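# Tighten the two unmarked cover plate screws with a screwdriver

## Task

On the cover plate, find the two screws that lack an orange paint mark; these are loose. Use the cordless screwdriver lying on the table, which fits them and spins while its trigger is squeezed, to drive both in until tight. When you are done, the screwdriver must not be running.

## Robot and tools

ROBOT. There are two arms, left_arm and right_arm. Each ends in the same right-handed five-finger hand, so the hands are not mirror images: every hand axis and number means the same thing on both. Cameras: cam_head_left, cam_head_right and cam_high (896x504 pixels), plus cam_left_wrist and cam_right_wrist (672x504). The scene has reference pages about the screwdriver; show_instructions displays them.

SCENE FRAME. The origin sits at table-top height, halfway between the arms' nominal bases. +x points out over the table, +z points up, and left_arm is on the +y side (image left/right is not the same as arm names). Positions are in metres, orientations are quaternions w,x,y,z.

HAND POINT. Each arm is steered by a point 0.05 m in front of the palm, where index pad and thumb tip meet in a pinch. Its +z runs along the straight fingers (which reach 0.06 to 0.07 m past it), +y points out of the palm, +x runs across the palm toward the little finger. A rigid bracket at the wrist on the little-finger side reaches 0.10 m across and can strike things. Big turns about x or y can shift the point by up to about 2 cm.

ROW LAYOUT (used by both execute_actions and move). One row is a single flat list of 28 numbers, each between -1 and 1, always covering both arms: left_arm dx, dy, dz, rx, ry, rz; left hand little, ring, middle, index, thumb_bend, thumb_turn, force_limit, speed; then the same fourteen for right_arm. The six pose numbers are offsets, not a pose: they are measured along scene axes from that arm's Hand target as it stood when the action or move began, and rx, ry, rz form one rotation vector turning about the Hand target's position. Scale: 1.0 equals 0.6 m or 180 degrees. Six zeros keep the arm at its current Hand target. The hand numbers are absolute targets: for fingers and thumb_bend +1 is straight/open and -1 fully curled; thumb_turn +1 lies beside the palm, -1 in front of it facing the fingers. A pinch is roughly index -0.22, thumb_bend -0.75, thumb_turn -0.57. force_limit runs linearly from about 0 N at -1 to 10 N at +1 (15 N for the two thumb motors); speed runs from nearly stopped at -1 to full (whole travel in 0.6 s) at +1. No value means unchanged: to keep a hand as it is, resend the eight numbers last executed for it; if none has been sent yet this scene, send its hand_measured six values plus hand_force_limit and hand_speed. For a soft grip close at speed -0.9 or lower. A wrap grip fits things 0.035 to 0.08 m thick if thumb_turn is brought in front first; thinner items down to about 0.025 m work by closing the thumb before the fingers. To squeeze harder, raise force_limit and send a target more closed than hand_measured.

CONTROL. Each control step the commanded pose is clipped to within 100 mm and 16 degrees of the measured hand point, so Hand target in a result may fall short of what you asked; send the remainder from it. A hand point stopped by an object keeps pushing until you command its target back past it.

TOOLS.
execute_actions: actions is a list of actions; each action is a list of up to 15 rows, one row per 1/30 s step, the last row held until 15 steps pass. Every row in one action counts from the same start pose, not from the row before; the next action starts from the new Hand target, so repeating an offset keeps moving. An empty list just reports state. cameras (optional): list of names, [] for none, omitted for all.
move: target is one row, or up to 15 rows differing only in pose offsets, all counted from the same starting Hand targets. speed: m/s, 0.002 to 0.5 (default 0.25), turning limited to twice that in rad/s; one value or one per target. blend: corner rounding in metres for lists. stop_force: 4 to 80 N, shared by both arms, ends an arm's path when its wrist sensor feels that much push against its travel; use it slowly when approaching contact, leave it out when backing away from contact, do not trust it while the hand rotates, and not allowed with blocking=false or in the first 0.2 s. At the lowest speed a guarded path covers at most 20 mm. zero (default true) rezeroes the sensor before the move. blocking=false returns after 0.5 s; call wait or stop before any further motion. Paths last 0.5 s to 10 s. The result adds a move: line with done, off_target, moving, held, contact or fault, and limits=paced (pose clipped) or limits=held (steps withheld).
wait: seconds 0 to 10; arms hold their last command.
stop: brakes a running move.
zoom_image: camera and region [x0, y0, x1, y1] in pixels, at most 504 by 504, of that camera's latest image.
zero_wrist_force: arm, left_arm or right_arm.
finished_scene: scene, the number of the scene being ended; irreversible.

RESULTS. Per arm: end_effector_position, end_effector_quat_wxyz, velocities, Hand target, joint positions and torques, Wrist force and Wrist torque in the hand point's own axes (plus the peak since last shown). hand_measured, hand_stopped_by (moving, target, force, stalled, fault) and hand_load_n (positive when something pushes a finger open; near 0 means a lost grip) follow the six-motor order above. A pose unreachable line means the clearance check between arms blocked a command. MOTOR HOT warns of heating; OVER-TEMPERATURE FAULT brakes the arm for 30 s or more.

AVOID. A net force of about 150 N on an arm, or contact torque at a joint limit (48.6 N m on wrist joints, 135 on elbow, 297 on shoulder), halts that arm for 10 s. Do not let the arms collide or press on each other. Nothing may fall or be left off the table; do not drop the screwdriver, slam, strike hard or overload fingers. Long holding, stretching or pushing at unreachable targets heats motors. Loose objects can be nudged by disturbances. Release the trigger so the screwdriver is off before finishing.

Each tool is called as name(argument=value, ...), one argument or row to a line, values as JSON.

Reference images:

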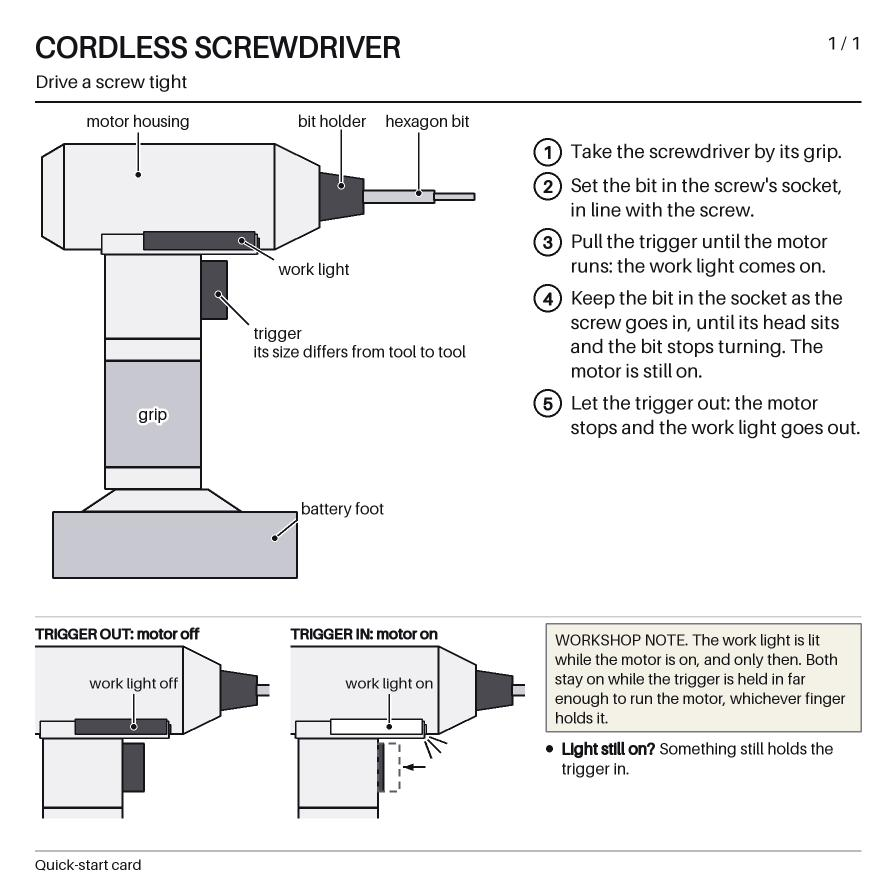

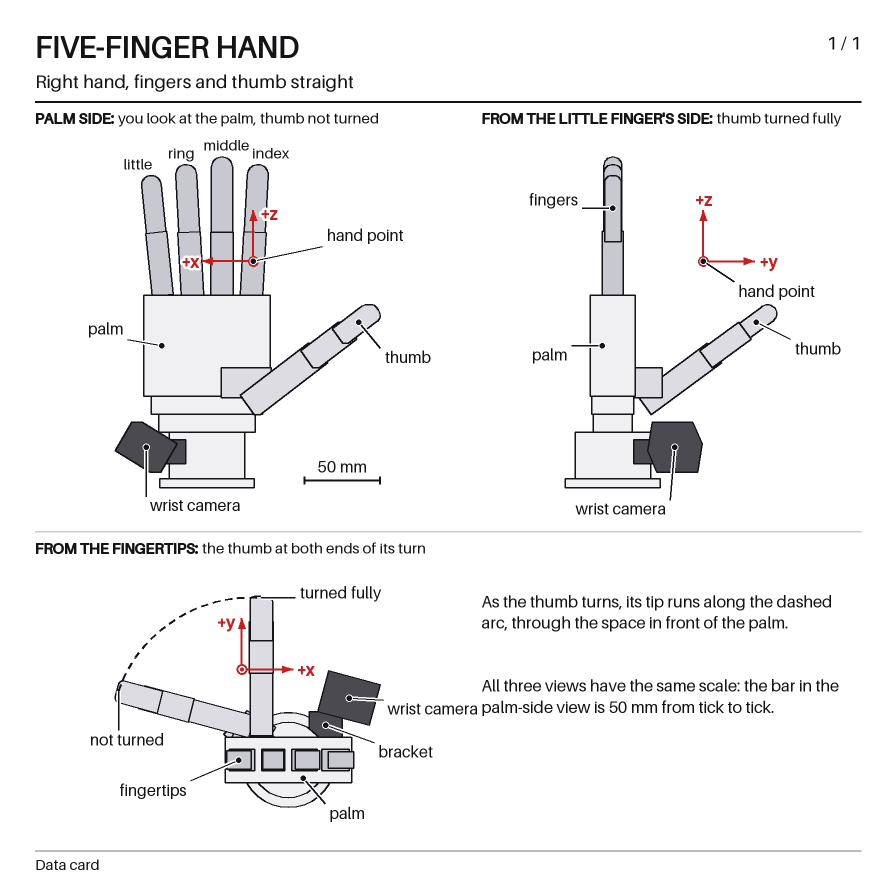

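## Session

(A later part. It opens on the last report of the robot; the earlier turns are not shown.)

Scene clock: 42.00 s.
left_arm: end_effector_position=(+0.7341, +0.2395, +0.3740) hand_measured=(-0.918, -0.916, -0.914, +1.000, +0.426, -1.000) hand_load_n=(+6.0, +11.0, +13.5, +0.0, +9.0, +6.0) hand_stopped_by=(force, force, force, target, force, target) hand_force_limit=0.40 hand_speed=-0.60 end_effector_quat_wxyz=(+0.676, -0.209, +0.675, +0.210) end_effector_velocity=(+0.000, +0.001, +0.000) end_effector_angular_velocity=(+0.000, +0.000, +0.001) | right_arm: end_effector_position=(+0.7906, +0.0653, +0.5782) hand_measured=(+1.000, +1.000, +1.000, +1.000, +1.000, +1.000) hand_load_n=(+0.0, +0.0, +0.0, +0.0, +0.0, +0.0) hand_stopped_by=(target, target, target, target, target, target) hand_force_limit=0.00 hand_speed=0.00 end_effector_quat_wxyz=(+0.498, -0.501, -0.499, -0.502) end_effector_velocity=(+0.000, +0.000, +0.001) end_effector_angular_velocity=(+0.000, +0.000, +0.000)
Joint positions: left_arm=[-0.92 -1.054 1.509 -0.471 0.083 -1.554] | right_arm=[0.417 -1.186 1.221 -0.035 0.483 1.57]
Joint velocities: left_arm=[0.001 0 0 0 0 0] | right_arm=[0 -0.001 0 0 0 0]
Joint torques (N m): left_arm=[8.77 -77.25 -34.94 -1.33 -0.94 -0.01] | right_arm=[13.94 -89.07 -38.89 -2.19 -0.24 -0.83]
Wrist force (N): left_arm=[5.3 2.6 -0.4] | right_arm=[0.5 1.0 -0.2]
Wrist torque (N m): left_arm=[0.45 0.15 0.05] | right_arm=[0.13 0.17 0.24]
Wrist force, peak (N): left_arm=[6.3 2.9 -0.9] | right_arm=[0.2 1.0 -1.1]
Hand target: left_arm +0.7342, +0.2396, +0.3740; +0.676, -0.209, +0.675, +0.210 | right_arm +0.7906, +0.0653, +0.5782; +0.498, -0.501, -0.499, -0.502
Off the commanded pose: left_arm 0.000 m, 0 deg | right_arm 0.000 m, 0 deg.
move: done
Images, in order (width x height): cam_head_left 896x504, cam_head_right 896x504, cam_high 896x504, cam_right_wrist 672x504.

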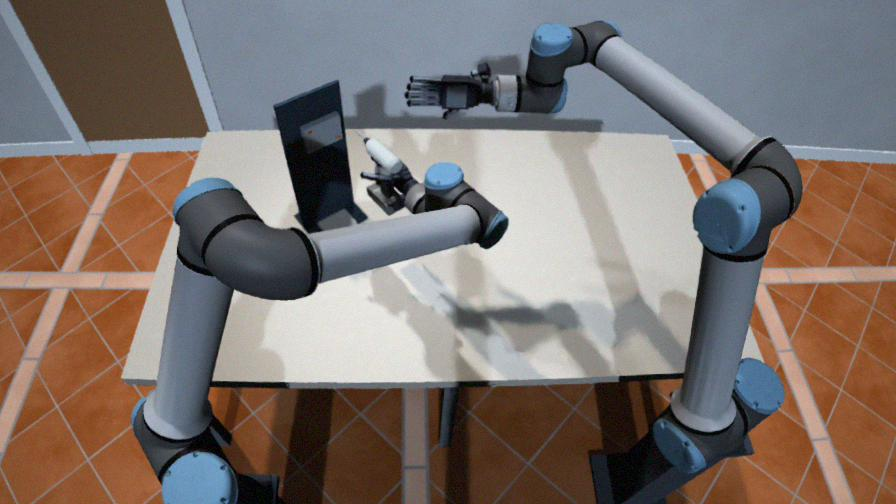

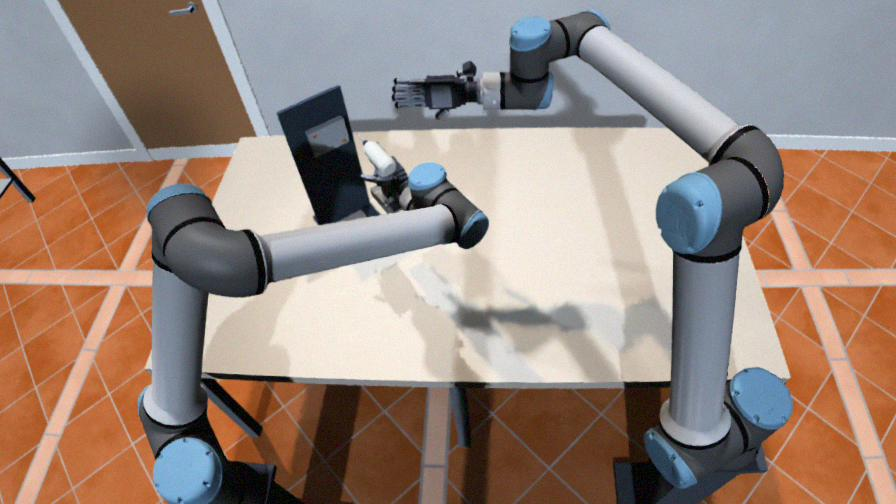

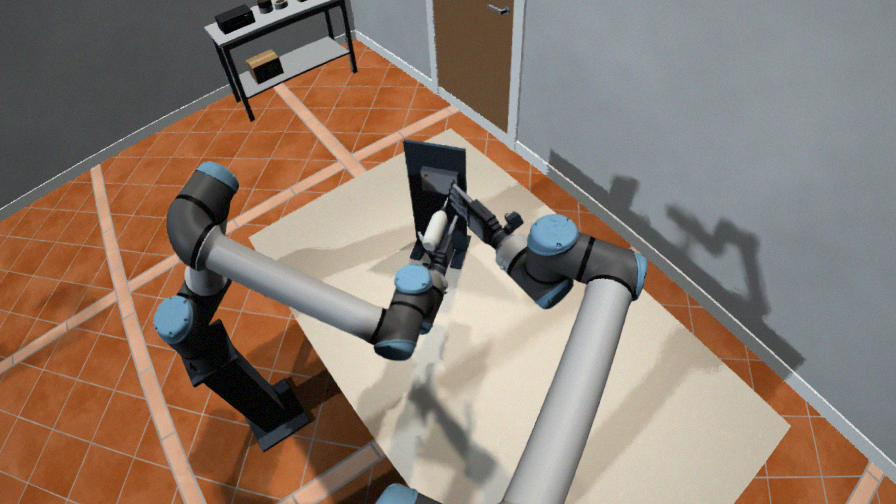

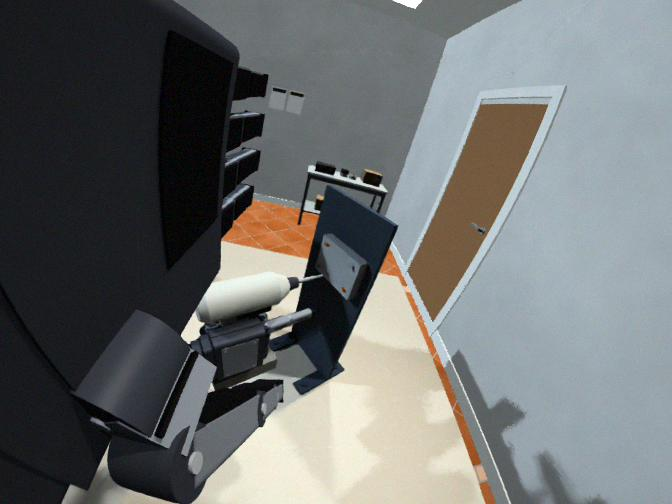

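move(
  target=[0.0405,0.0295,0,0,0,0,-1,-1,-1,1,-1,-1,0.4,-0.6,0,0,0,0,0,0,1,1,1,1,1,1,0,0],
  speed=0.1,
  cameras=["cam_head_left","cam_head_right","cam_high","cam_right_wrist"],
)

zoom_image(
  camera="cam_right_wrist",
  region=[260, 220, 390, 310],
)

zoom_image(
  camera="cam_high",
  region=[410, 150, 480, 220],
)

zoom_image(
  camera="cam_head_left",
  region=[295, 100, 365, 170],
)

zoom_image(
  camera="cam_head_right",
  region=[300, 105, 370, 175],
)

Scene clock: 43.43 s.
left_arm: end_effector_position=(+0.7586, +0.2572, +0.3740) hand_measured=(-0.918, -0.916, -0.914, +1.000, +0.426, -1.000) hand_load_n=(+6.5, +11.0, +13.5, +0.0, +9.0, +6.0) hand_stopped_by=(force, force, force, target, force, target) hand_force_limit=0.40 hand_speed=-0.60 end_effector_quat_wxyz=(+0.676, -0.209, +0.675, +0.210) end_effector_velocity=(+0.000, +0.000, +0.000) end_effector_angular_velocity=(+0.003, +0.003, +0.002) | right_arm: end_effector_position=(+0.7906, +0.0653, +0.5782) hand_measured=(+1.000, +1.000, +1.000, +1.000, +1.000, +1.000) hand_load_n=(+0.0, +0.0, +0.0, +0.0, +0.0, +0.0) hand_stopped_by=(target, target, target, target, target, target) hand_force_limit=0.00 hand_speed=0.00 end_effector_quat_wxyz=(+0.498, -0.501, -0.499, -0.502) end_effector_velocity=(+0.000, +0.000, +0.000) end_effector_angular_velocity=(+0.001, -0.001, +0.000)
Joint positions: left_arm=[-0.884 -1.04 1.487 -0.458 0.12 -1.559] | right_arm=[0.417 -1.186 1.221 -0.035 0.483 1.57]
Joint velocities: left_arm=[0 0.001 0 0.002 -0.002 0.002] | right_arm=[0 0 0 -0.001 0 0]
Joint torques (N m): left_arm=[-16 -87.65 -37.6 2.91 -2.21 -3.29] | right_arm=[14.39 -87.2 -40.63 -1.38 -0.08 -0.85]
Wrist force (N): left_arm=[5.4 2.3 -0.3] | right_arm=[0.4 0.6 -0.8]
Wrist torque (N m): left_arm=[0.41 0.13 0.05] | right_arm=[0.11 0.19 0.23]
Wrist force, peak (N): left_arm=[5.9 2.8 -1.6] | right_arm=[0.0 0.4 -1.2]
Hand target: left_arm +0.7585, +0.2573, +0.3740; +0.676, -0.209, +0.675, +0.210 | right_arm +0.7906, +0.0653, +0.5782; +0.498, -0.501, -0.499, -0.502
Off the commanded pose: left_arm 0.000 m, 0 deg | right_arm 0.000 m, 0 deg.
move: done
Images, in order (width x height): cam_head_left 896x504, cam_head_right 896x504, cam_high 896x504, cam_right_wrist 672x504.

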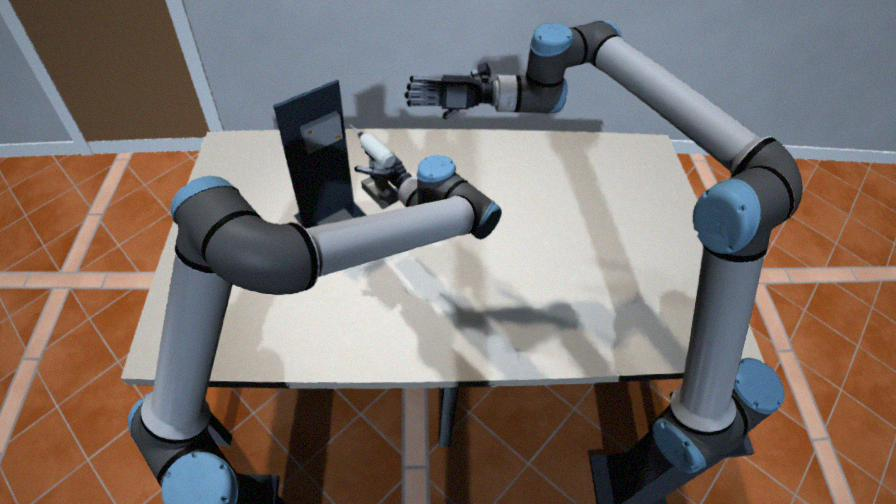

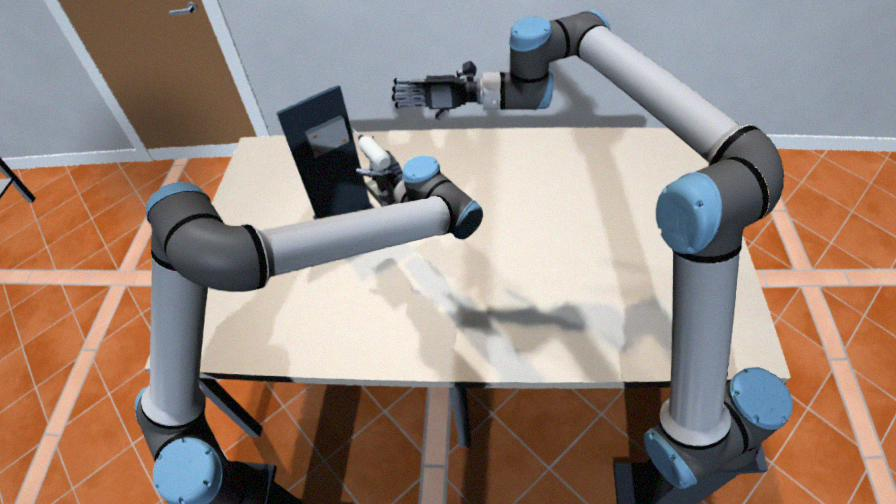

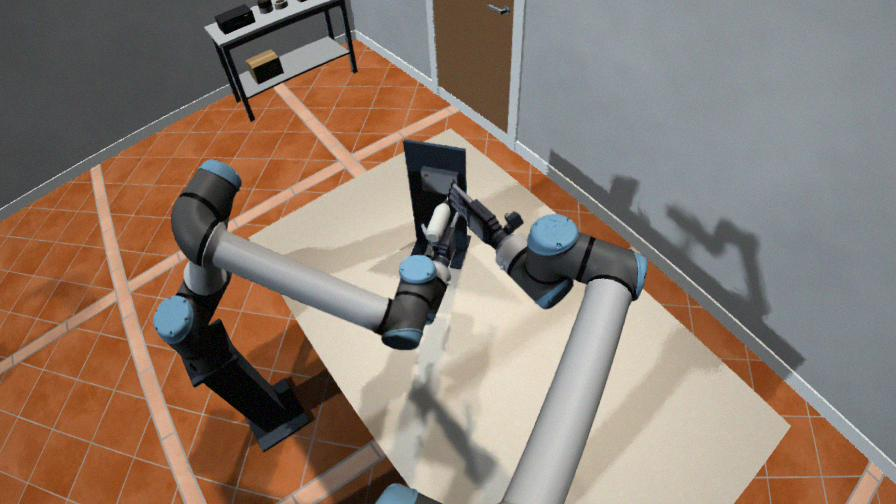

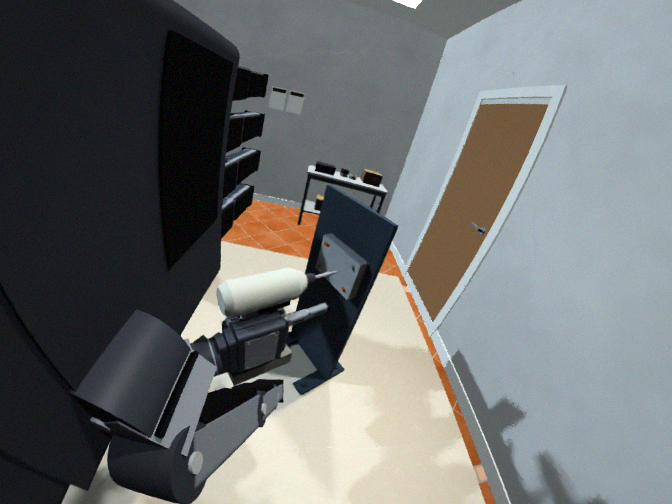

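Scaled by 3.877 from the camera's 672x504 image, which has a finer 960x720 frame.

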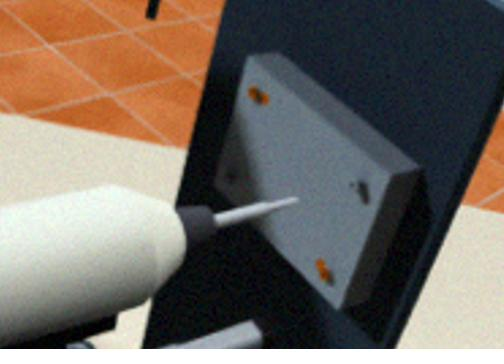

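Scaled by 7.200.

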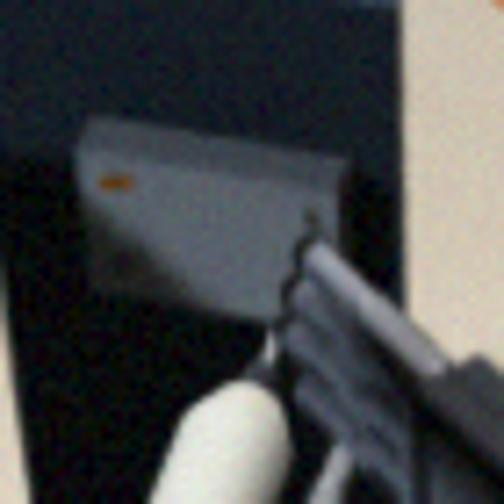

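Scaled by 7.200.

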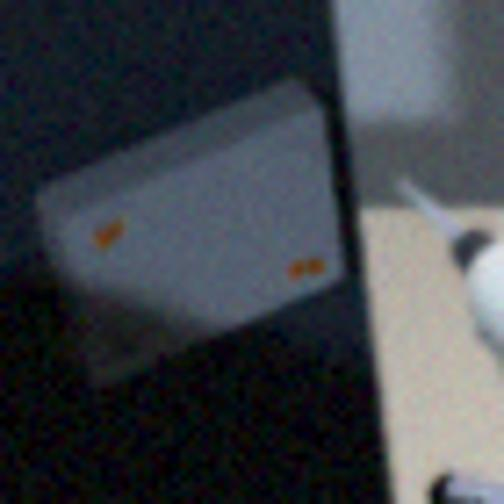

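Scaled by 7.200.

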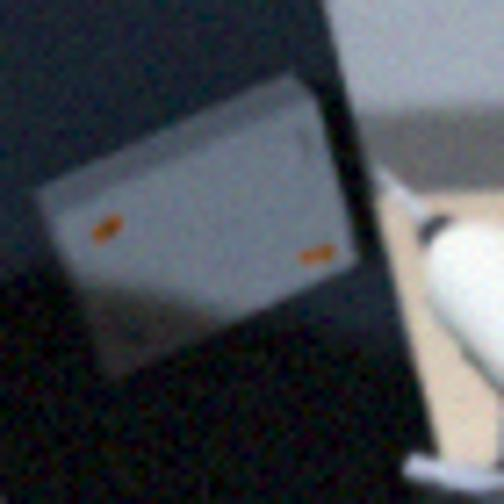

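move(
  target=[0.0172,0.0332,-0.0133,0,0,0,-1,-1,-1,1,-1,-1,0.4,-0.6,0,0,0,0,0,0,-1,-1,-1,-1,1,1,0,0],
  speed=0.08,
  cameras=["cam_head_left","cam_head_right","cam_high","cam_right_wrist"],
)

zoom_image(
  camera="cam_right_wrist",
  region=[290, 220, 390, 310],
)

zoom_image(
  camera="cam_high",
  region=[410, 150, 480, 220],
)

zoom_image(
  camera="cam_head_left",
  region=[295, 100, 365, 170],
)

zoom_image(
  camera="cam_head_right",
  region=[300, 105, 370, 175],
)

Scene clock: 46.37 s.
left_arm: end_effector_position=(+0.7689, +0.2772, +0.3660) hand_measured=(-0.918, -0.916, -0.914, +1.000, +0.426, -1.000) hand_load_n=(+6.0, +11.0, +13.5, +0.0, +9.0, +6.0) hand_stopped_by=(force, force, force, target, force, target) hand_force_limit=0.40 hand_speed=-0.60 end_effector_quat_wxyz=(+0.676, -0.209, +0.675, +0.210) end_effector_velocity=(+0.000, +0.000, +0.000) end_effector_angular_velocity=(-0.001, -0.001, +0.000) | right_arm: end_effector_position=(+0.7906, +0.0653, +0.5782) hand_measured=(-1.000, -1.000, -1.000, -1.000, +1.000, +1.000) hand_load_n=(+0.0, +0.0, +0.0, +0.0, +0.0, +0.0) hand_stopped_by=(target, target, target, target, target, target) hand_force_limit=0.00 hand_speed=0.00 end_effector_quat_wxyz=(+0.498, -0.501, -0.499, -0.502) end_effector_velocity=(+0.001, +0.000, -0.001) end_effector_angular_velocity=(-0.001, +0.001, +0.000)
Joint positions: left_arm=[-0.858 -1.04 1.501 -0.471 0.145 -1.561] | right_arm=[0.417 -1.186 1.221 -0.035 0.483 1.57]
Joint velocities: left_arm=[-0.001 -0.001 0 0 -0.001 -0.001] | right_arm=[0 0.001 0 0 0 0]
Joint torques (N m): left_arm=[-12.87 -79.11 -54.24 -1.15 -2.13 4.39] | right_arm=[13.41 -88.48 -43.8 0.69 -0.04 -0.72]
Wrist force (N): left_arm=[5.7 2.6 -0.6] | right_arm=[-0.1 0.5 -0.5]
Wrist torque (N m): left_arm=[0.45 0.09 0.08] | right_arm=[0.08 0.29 0.21]
Wrist force, peak (N): left_arm=[6.2 3.5 0.8] | right_arm=[0.0 0.8 -1.2]
Hand target: left_arm +0.7689, +0.2772, +0.3660; +0.676, -0.209, +0.675, +0.210 | right_arm +0.7906, +0.0653, +0.5782; +0.498, -0.501, -0.499, -0.502
Off the commanded pose: left_arm 0.000 m, 0 deg | right_arm 0.000 m, 0 deg.
move: done
Images, in order (width x height): cam_head_left 896x504, cam_head_right 896x504, cam_high 896x504, cam_right_wrist 672x504.

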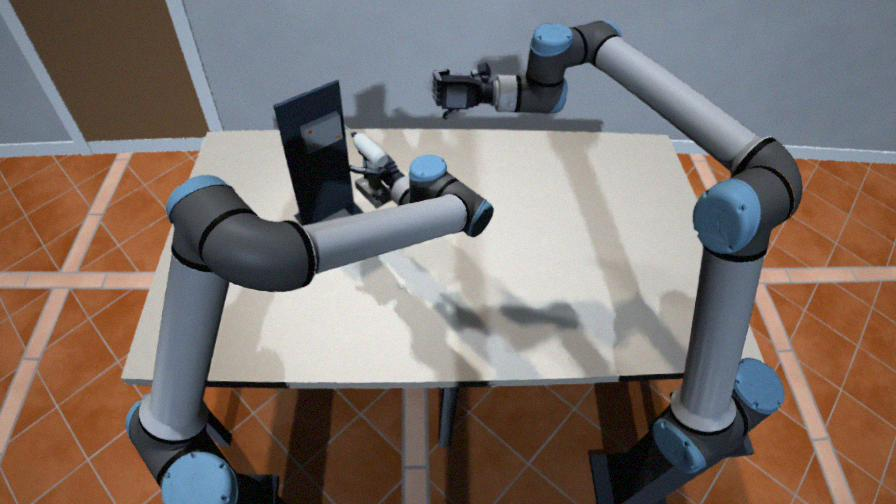

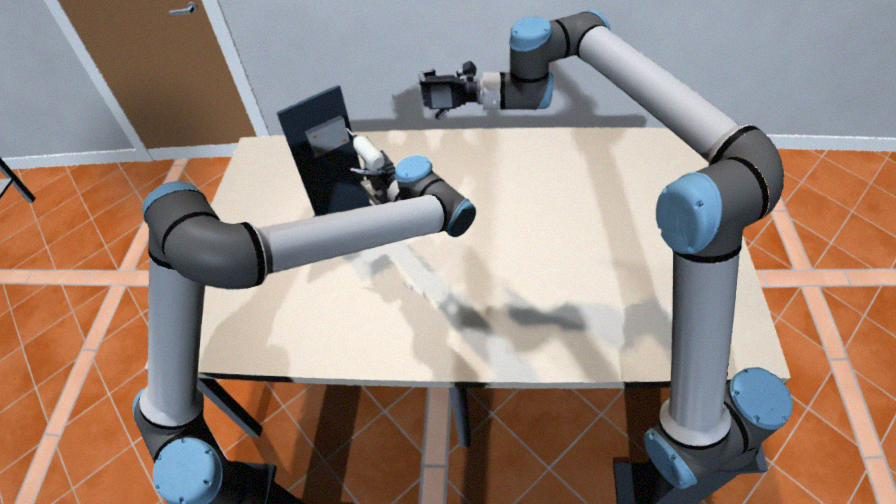

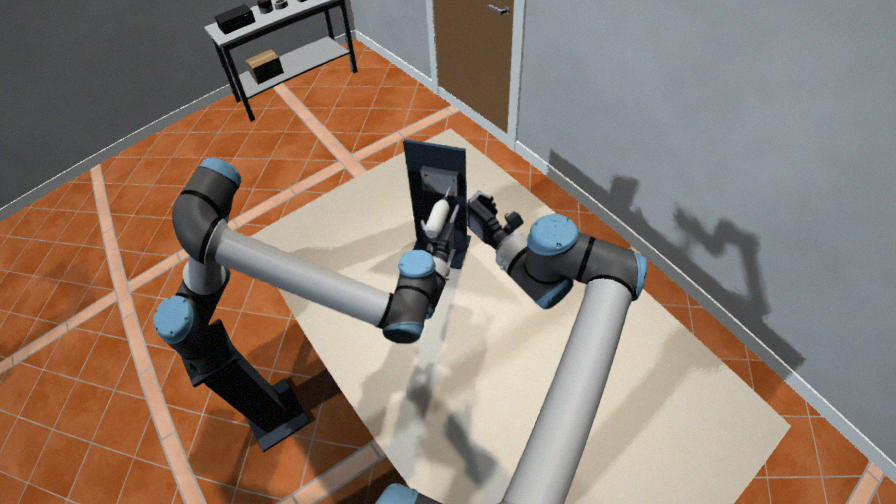

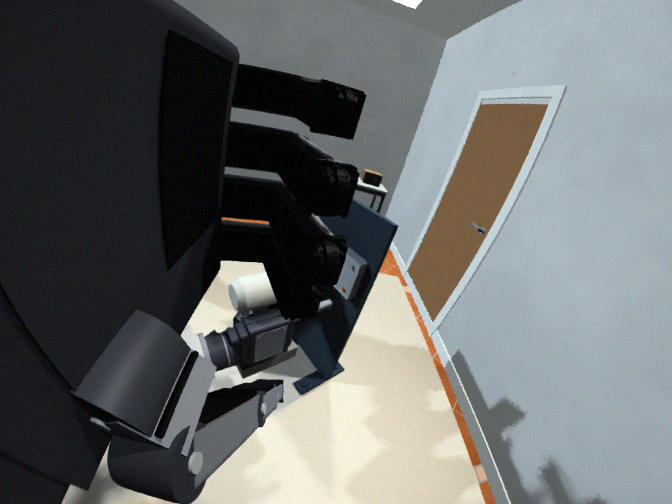

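Scaled by 5.040 from the camera's 672x504 image, which has a finer 960x720 frame.

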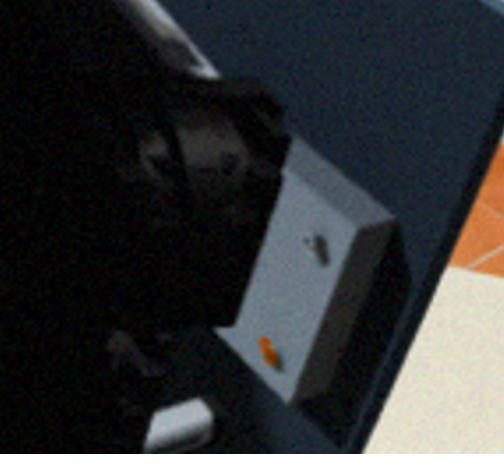

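Scaled by 7.200.

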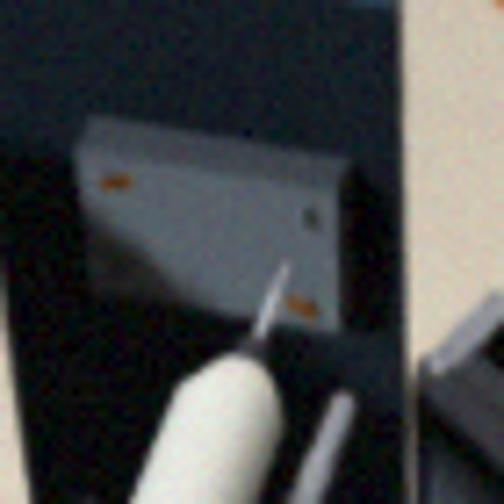

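Scaled by 7.200.

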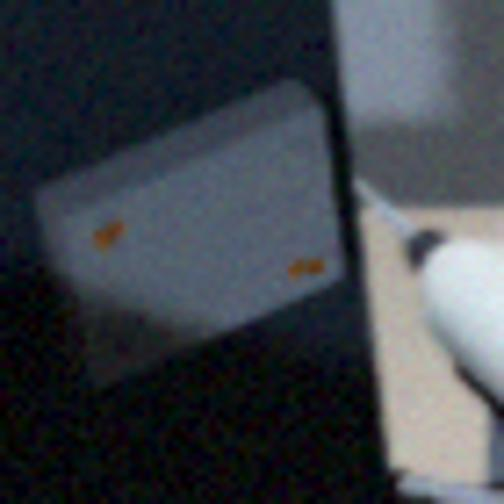

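Scaled by 7.200.

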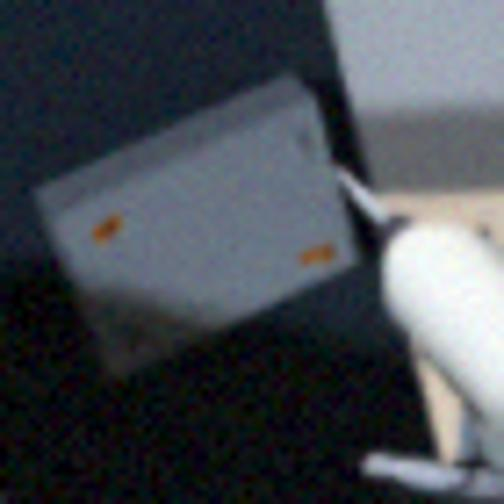

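move(
  target=[0.0172,0.0105,0.0033,0,0,0,-1,-1,-1,1,-1,-1,0.4,-0.6,0,0,0,0,0,0,0.4,0.4,0.4,0.4,1,1,0,0],
  speed=0.08,
  cameras=["cam_head_left","cam_head_right","cam_high","cam_right_wrist"],
)

zoom_image(
  camera="cam_right_wrist",
  region=[290, 220, 390, 310],
)

zoom_image(
  camera="cam_high",
  region=[410, 150, 480, 220],
)

zoom_image(
  camera="cam_head_left",
  region=[295, 100, 365, 170],
)

zoom_image(
  camera="cam_head_right",
  region=[300, 105, 370, 175],
)

Scene clock: 47.97 s.
left_arm: end_effector_position=(+0.7792, +0.2835, +0.3680) hand_measured=(-0.918, -0.916, -0.914, +1.000, +0.426, -1.000) hand_load_n=(+6.0, +10.5, +13.5, +0.0, +9.0, +6.0) hand_stopped_by=(force, force, force, target, force, target) hand_force_limit=0.40 hand_speed=-0.60 end_effector_quat_wxyz=(+0.676, -0.209, +0.675, +0.210) end_effector_velocity=(+0.000, +0.000, +0.000) end_effector_angular_velocity=(+0.000, +0.000, +0.000) | right_arm: end_effector_position=(+0.7906, +0.0653, +0.5782) hand_measured=(+0.400, +0.400, +0.400, +0.400, +1.000, +1.000) hand_load_n=(+0.0, +0.0, +0.5, +0.0, +0.0, +0.0) hand_stopped_by=(target, target, target, target, target, target) hand_force_limit=0.00 hand_speed=0.00 end_effector_quat_wxyz=(+0.498, -0.501, -0.499, -0.502) end_effector_velocity=(+0.000, +0.000, +0.001) end_effector_angular_velocity=(+0.001, -0.002, +0.000)
Joint positions: left_arm=[-0.844 -1.034 1.487 -0.462 0.16 -1.562] | right_arm=[0.417 -1.186 1.221 -0.035 0.483 1.57]
Joint velocities: left_arm=[0 0 0 0.001 0 0] | right_arm=[0 0 0 -0.002 0 0]
Joint torques (N m): left_arm=[-15.7 -90.23 -29.11 1.97 -2.6 -3.31] | right_arm=[13.24 -87.2 -45.87 0.71 -0.11 -0.55]
Wrist force (N): left_arm=[5.5 2.5 -0.5] | right_arm=[-0.1 0.5 -0.8]
Wrist torque (N m): left_arm=[0.45 0.11 0.06] | right_arm=[0.09 0.27 0.20]
Wrist force, peak (N): left_arm=[5.7 3.0 -0.1] | right_arm=[0.3 0.9 -0.8]
Hand target: left_arm +0.7792, +0.2835, +0.3680; +0.676, -0.209, +0.675, +0.210 | right_arm +0.7906, +0.0653, +0.5782; +0.498, -0.501, -0.499, -0.502
Off the commanded pose: left_arm 0.000 m, 0 deg | right_arm 0.000 m, 0 deg.
move: done
Images, in order (width x height): cam_head_left 896x504, cam_head_right 896x504, cam_high 896x504, cam_right_wrist 672x504.

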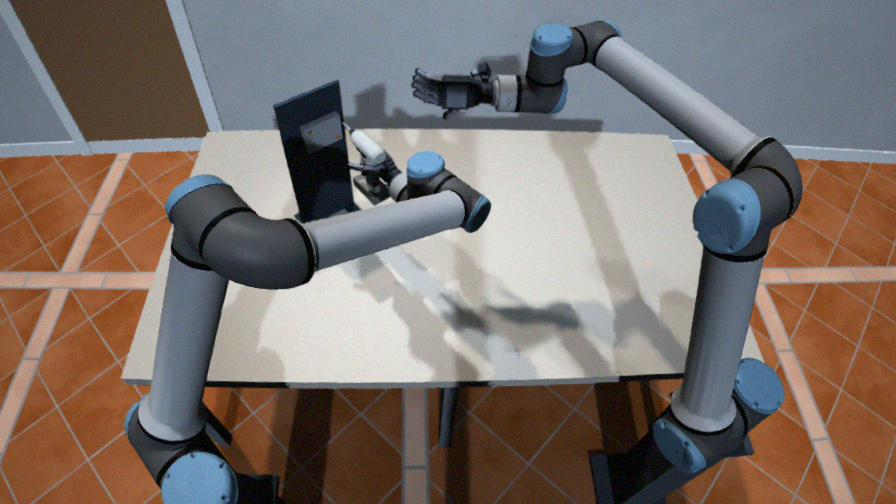

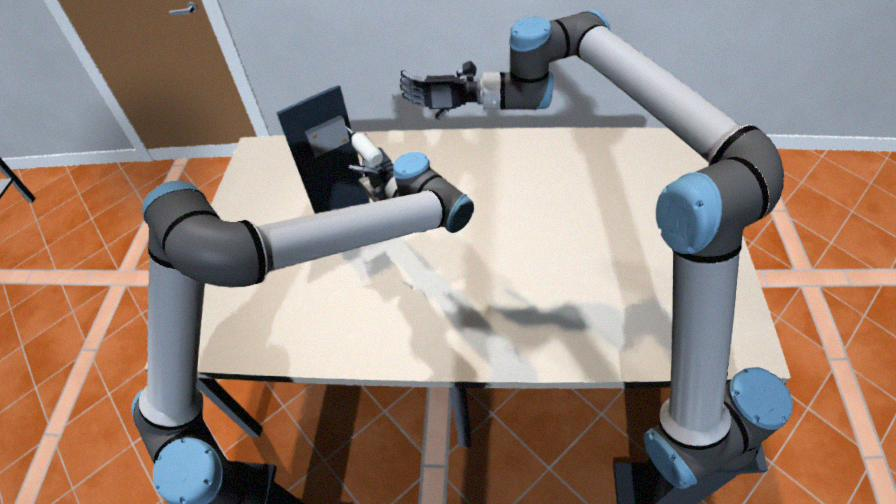

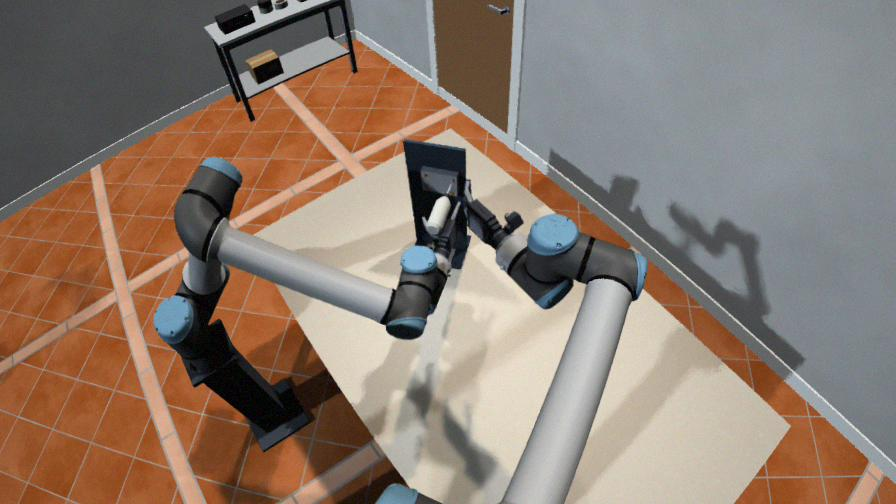

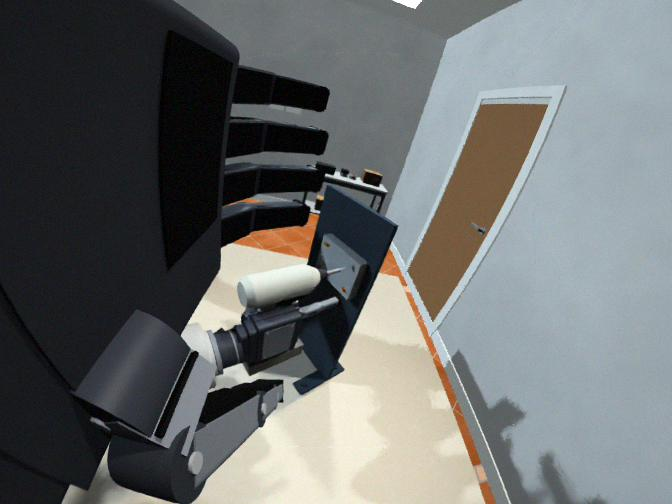

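Scaled by 5.040 from the camera's 672x504 image, which has a finer 960x720 frame.

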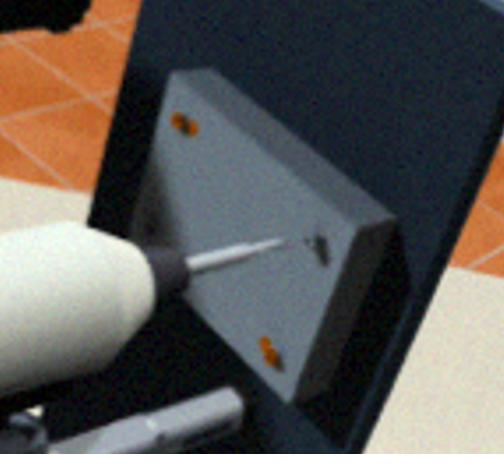

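Scaled by 7.200.

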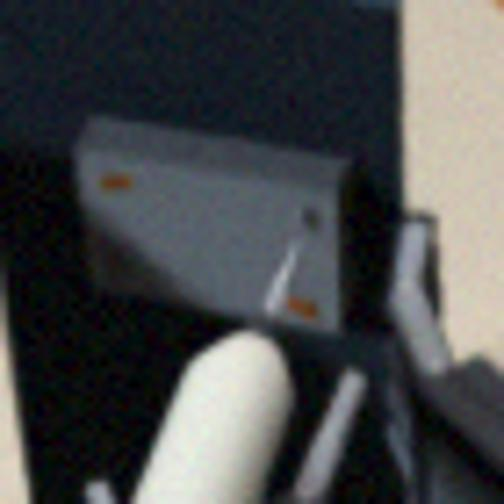

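Scaled by 7.200.

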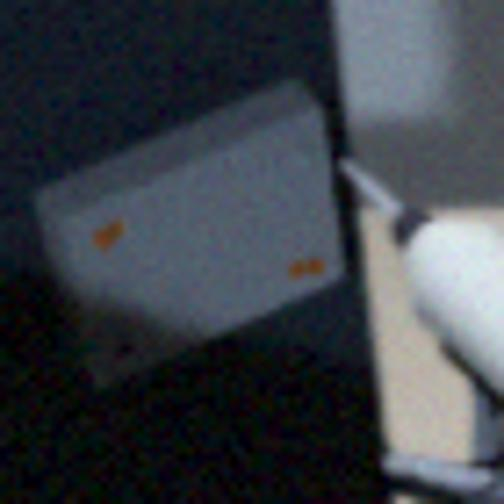

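Scaled by 7.200.

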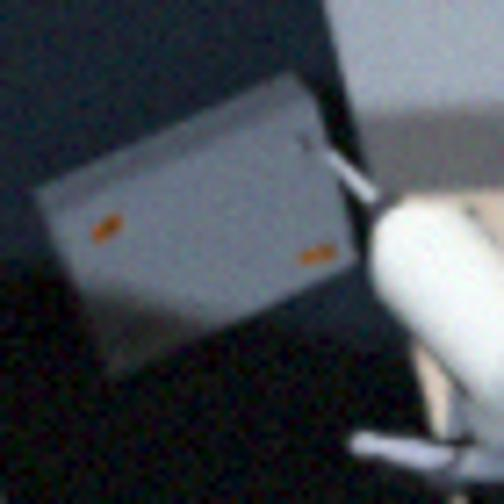

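zoom_image(
  camera="cam_right_wrist",
  region=[325, 250, 370, 300],
)

zoom_image(
  camera="cam_high",
  region=[436, 165, 466, 205],
)

zoom_image(
  camera="cam_head_left",
  region=[325, 105, 355, 140],
)

Scaled by 10.080 from the camera's 672x504 image, which has a finer 960x720 frame.

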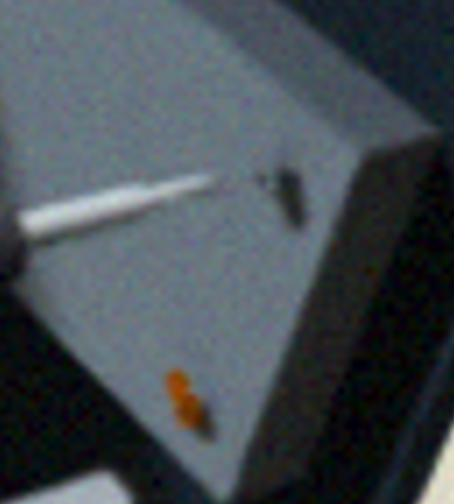

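Scaled by 12.600.

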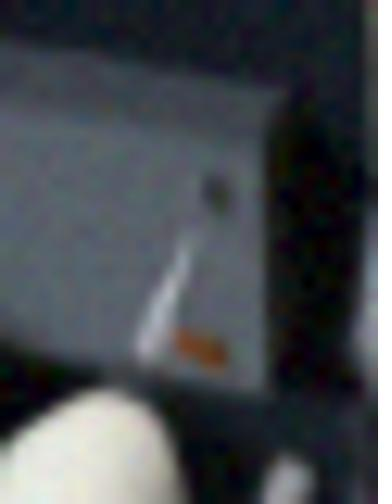

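Scaled by 14.400.

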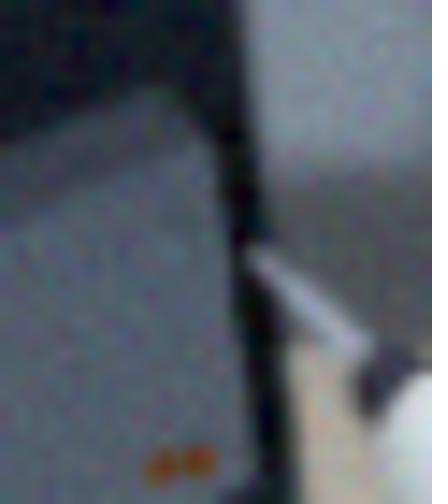

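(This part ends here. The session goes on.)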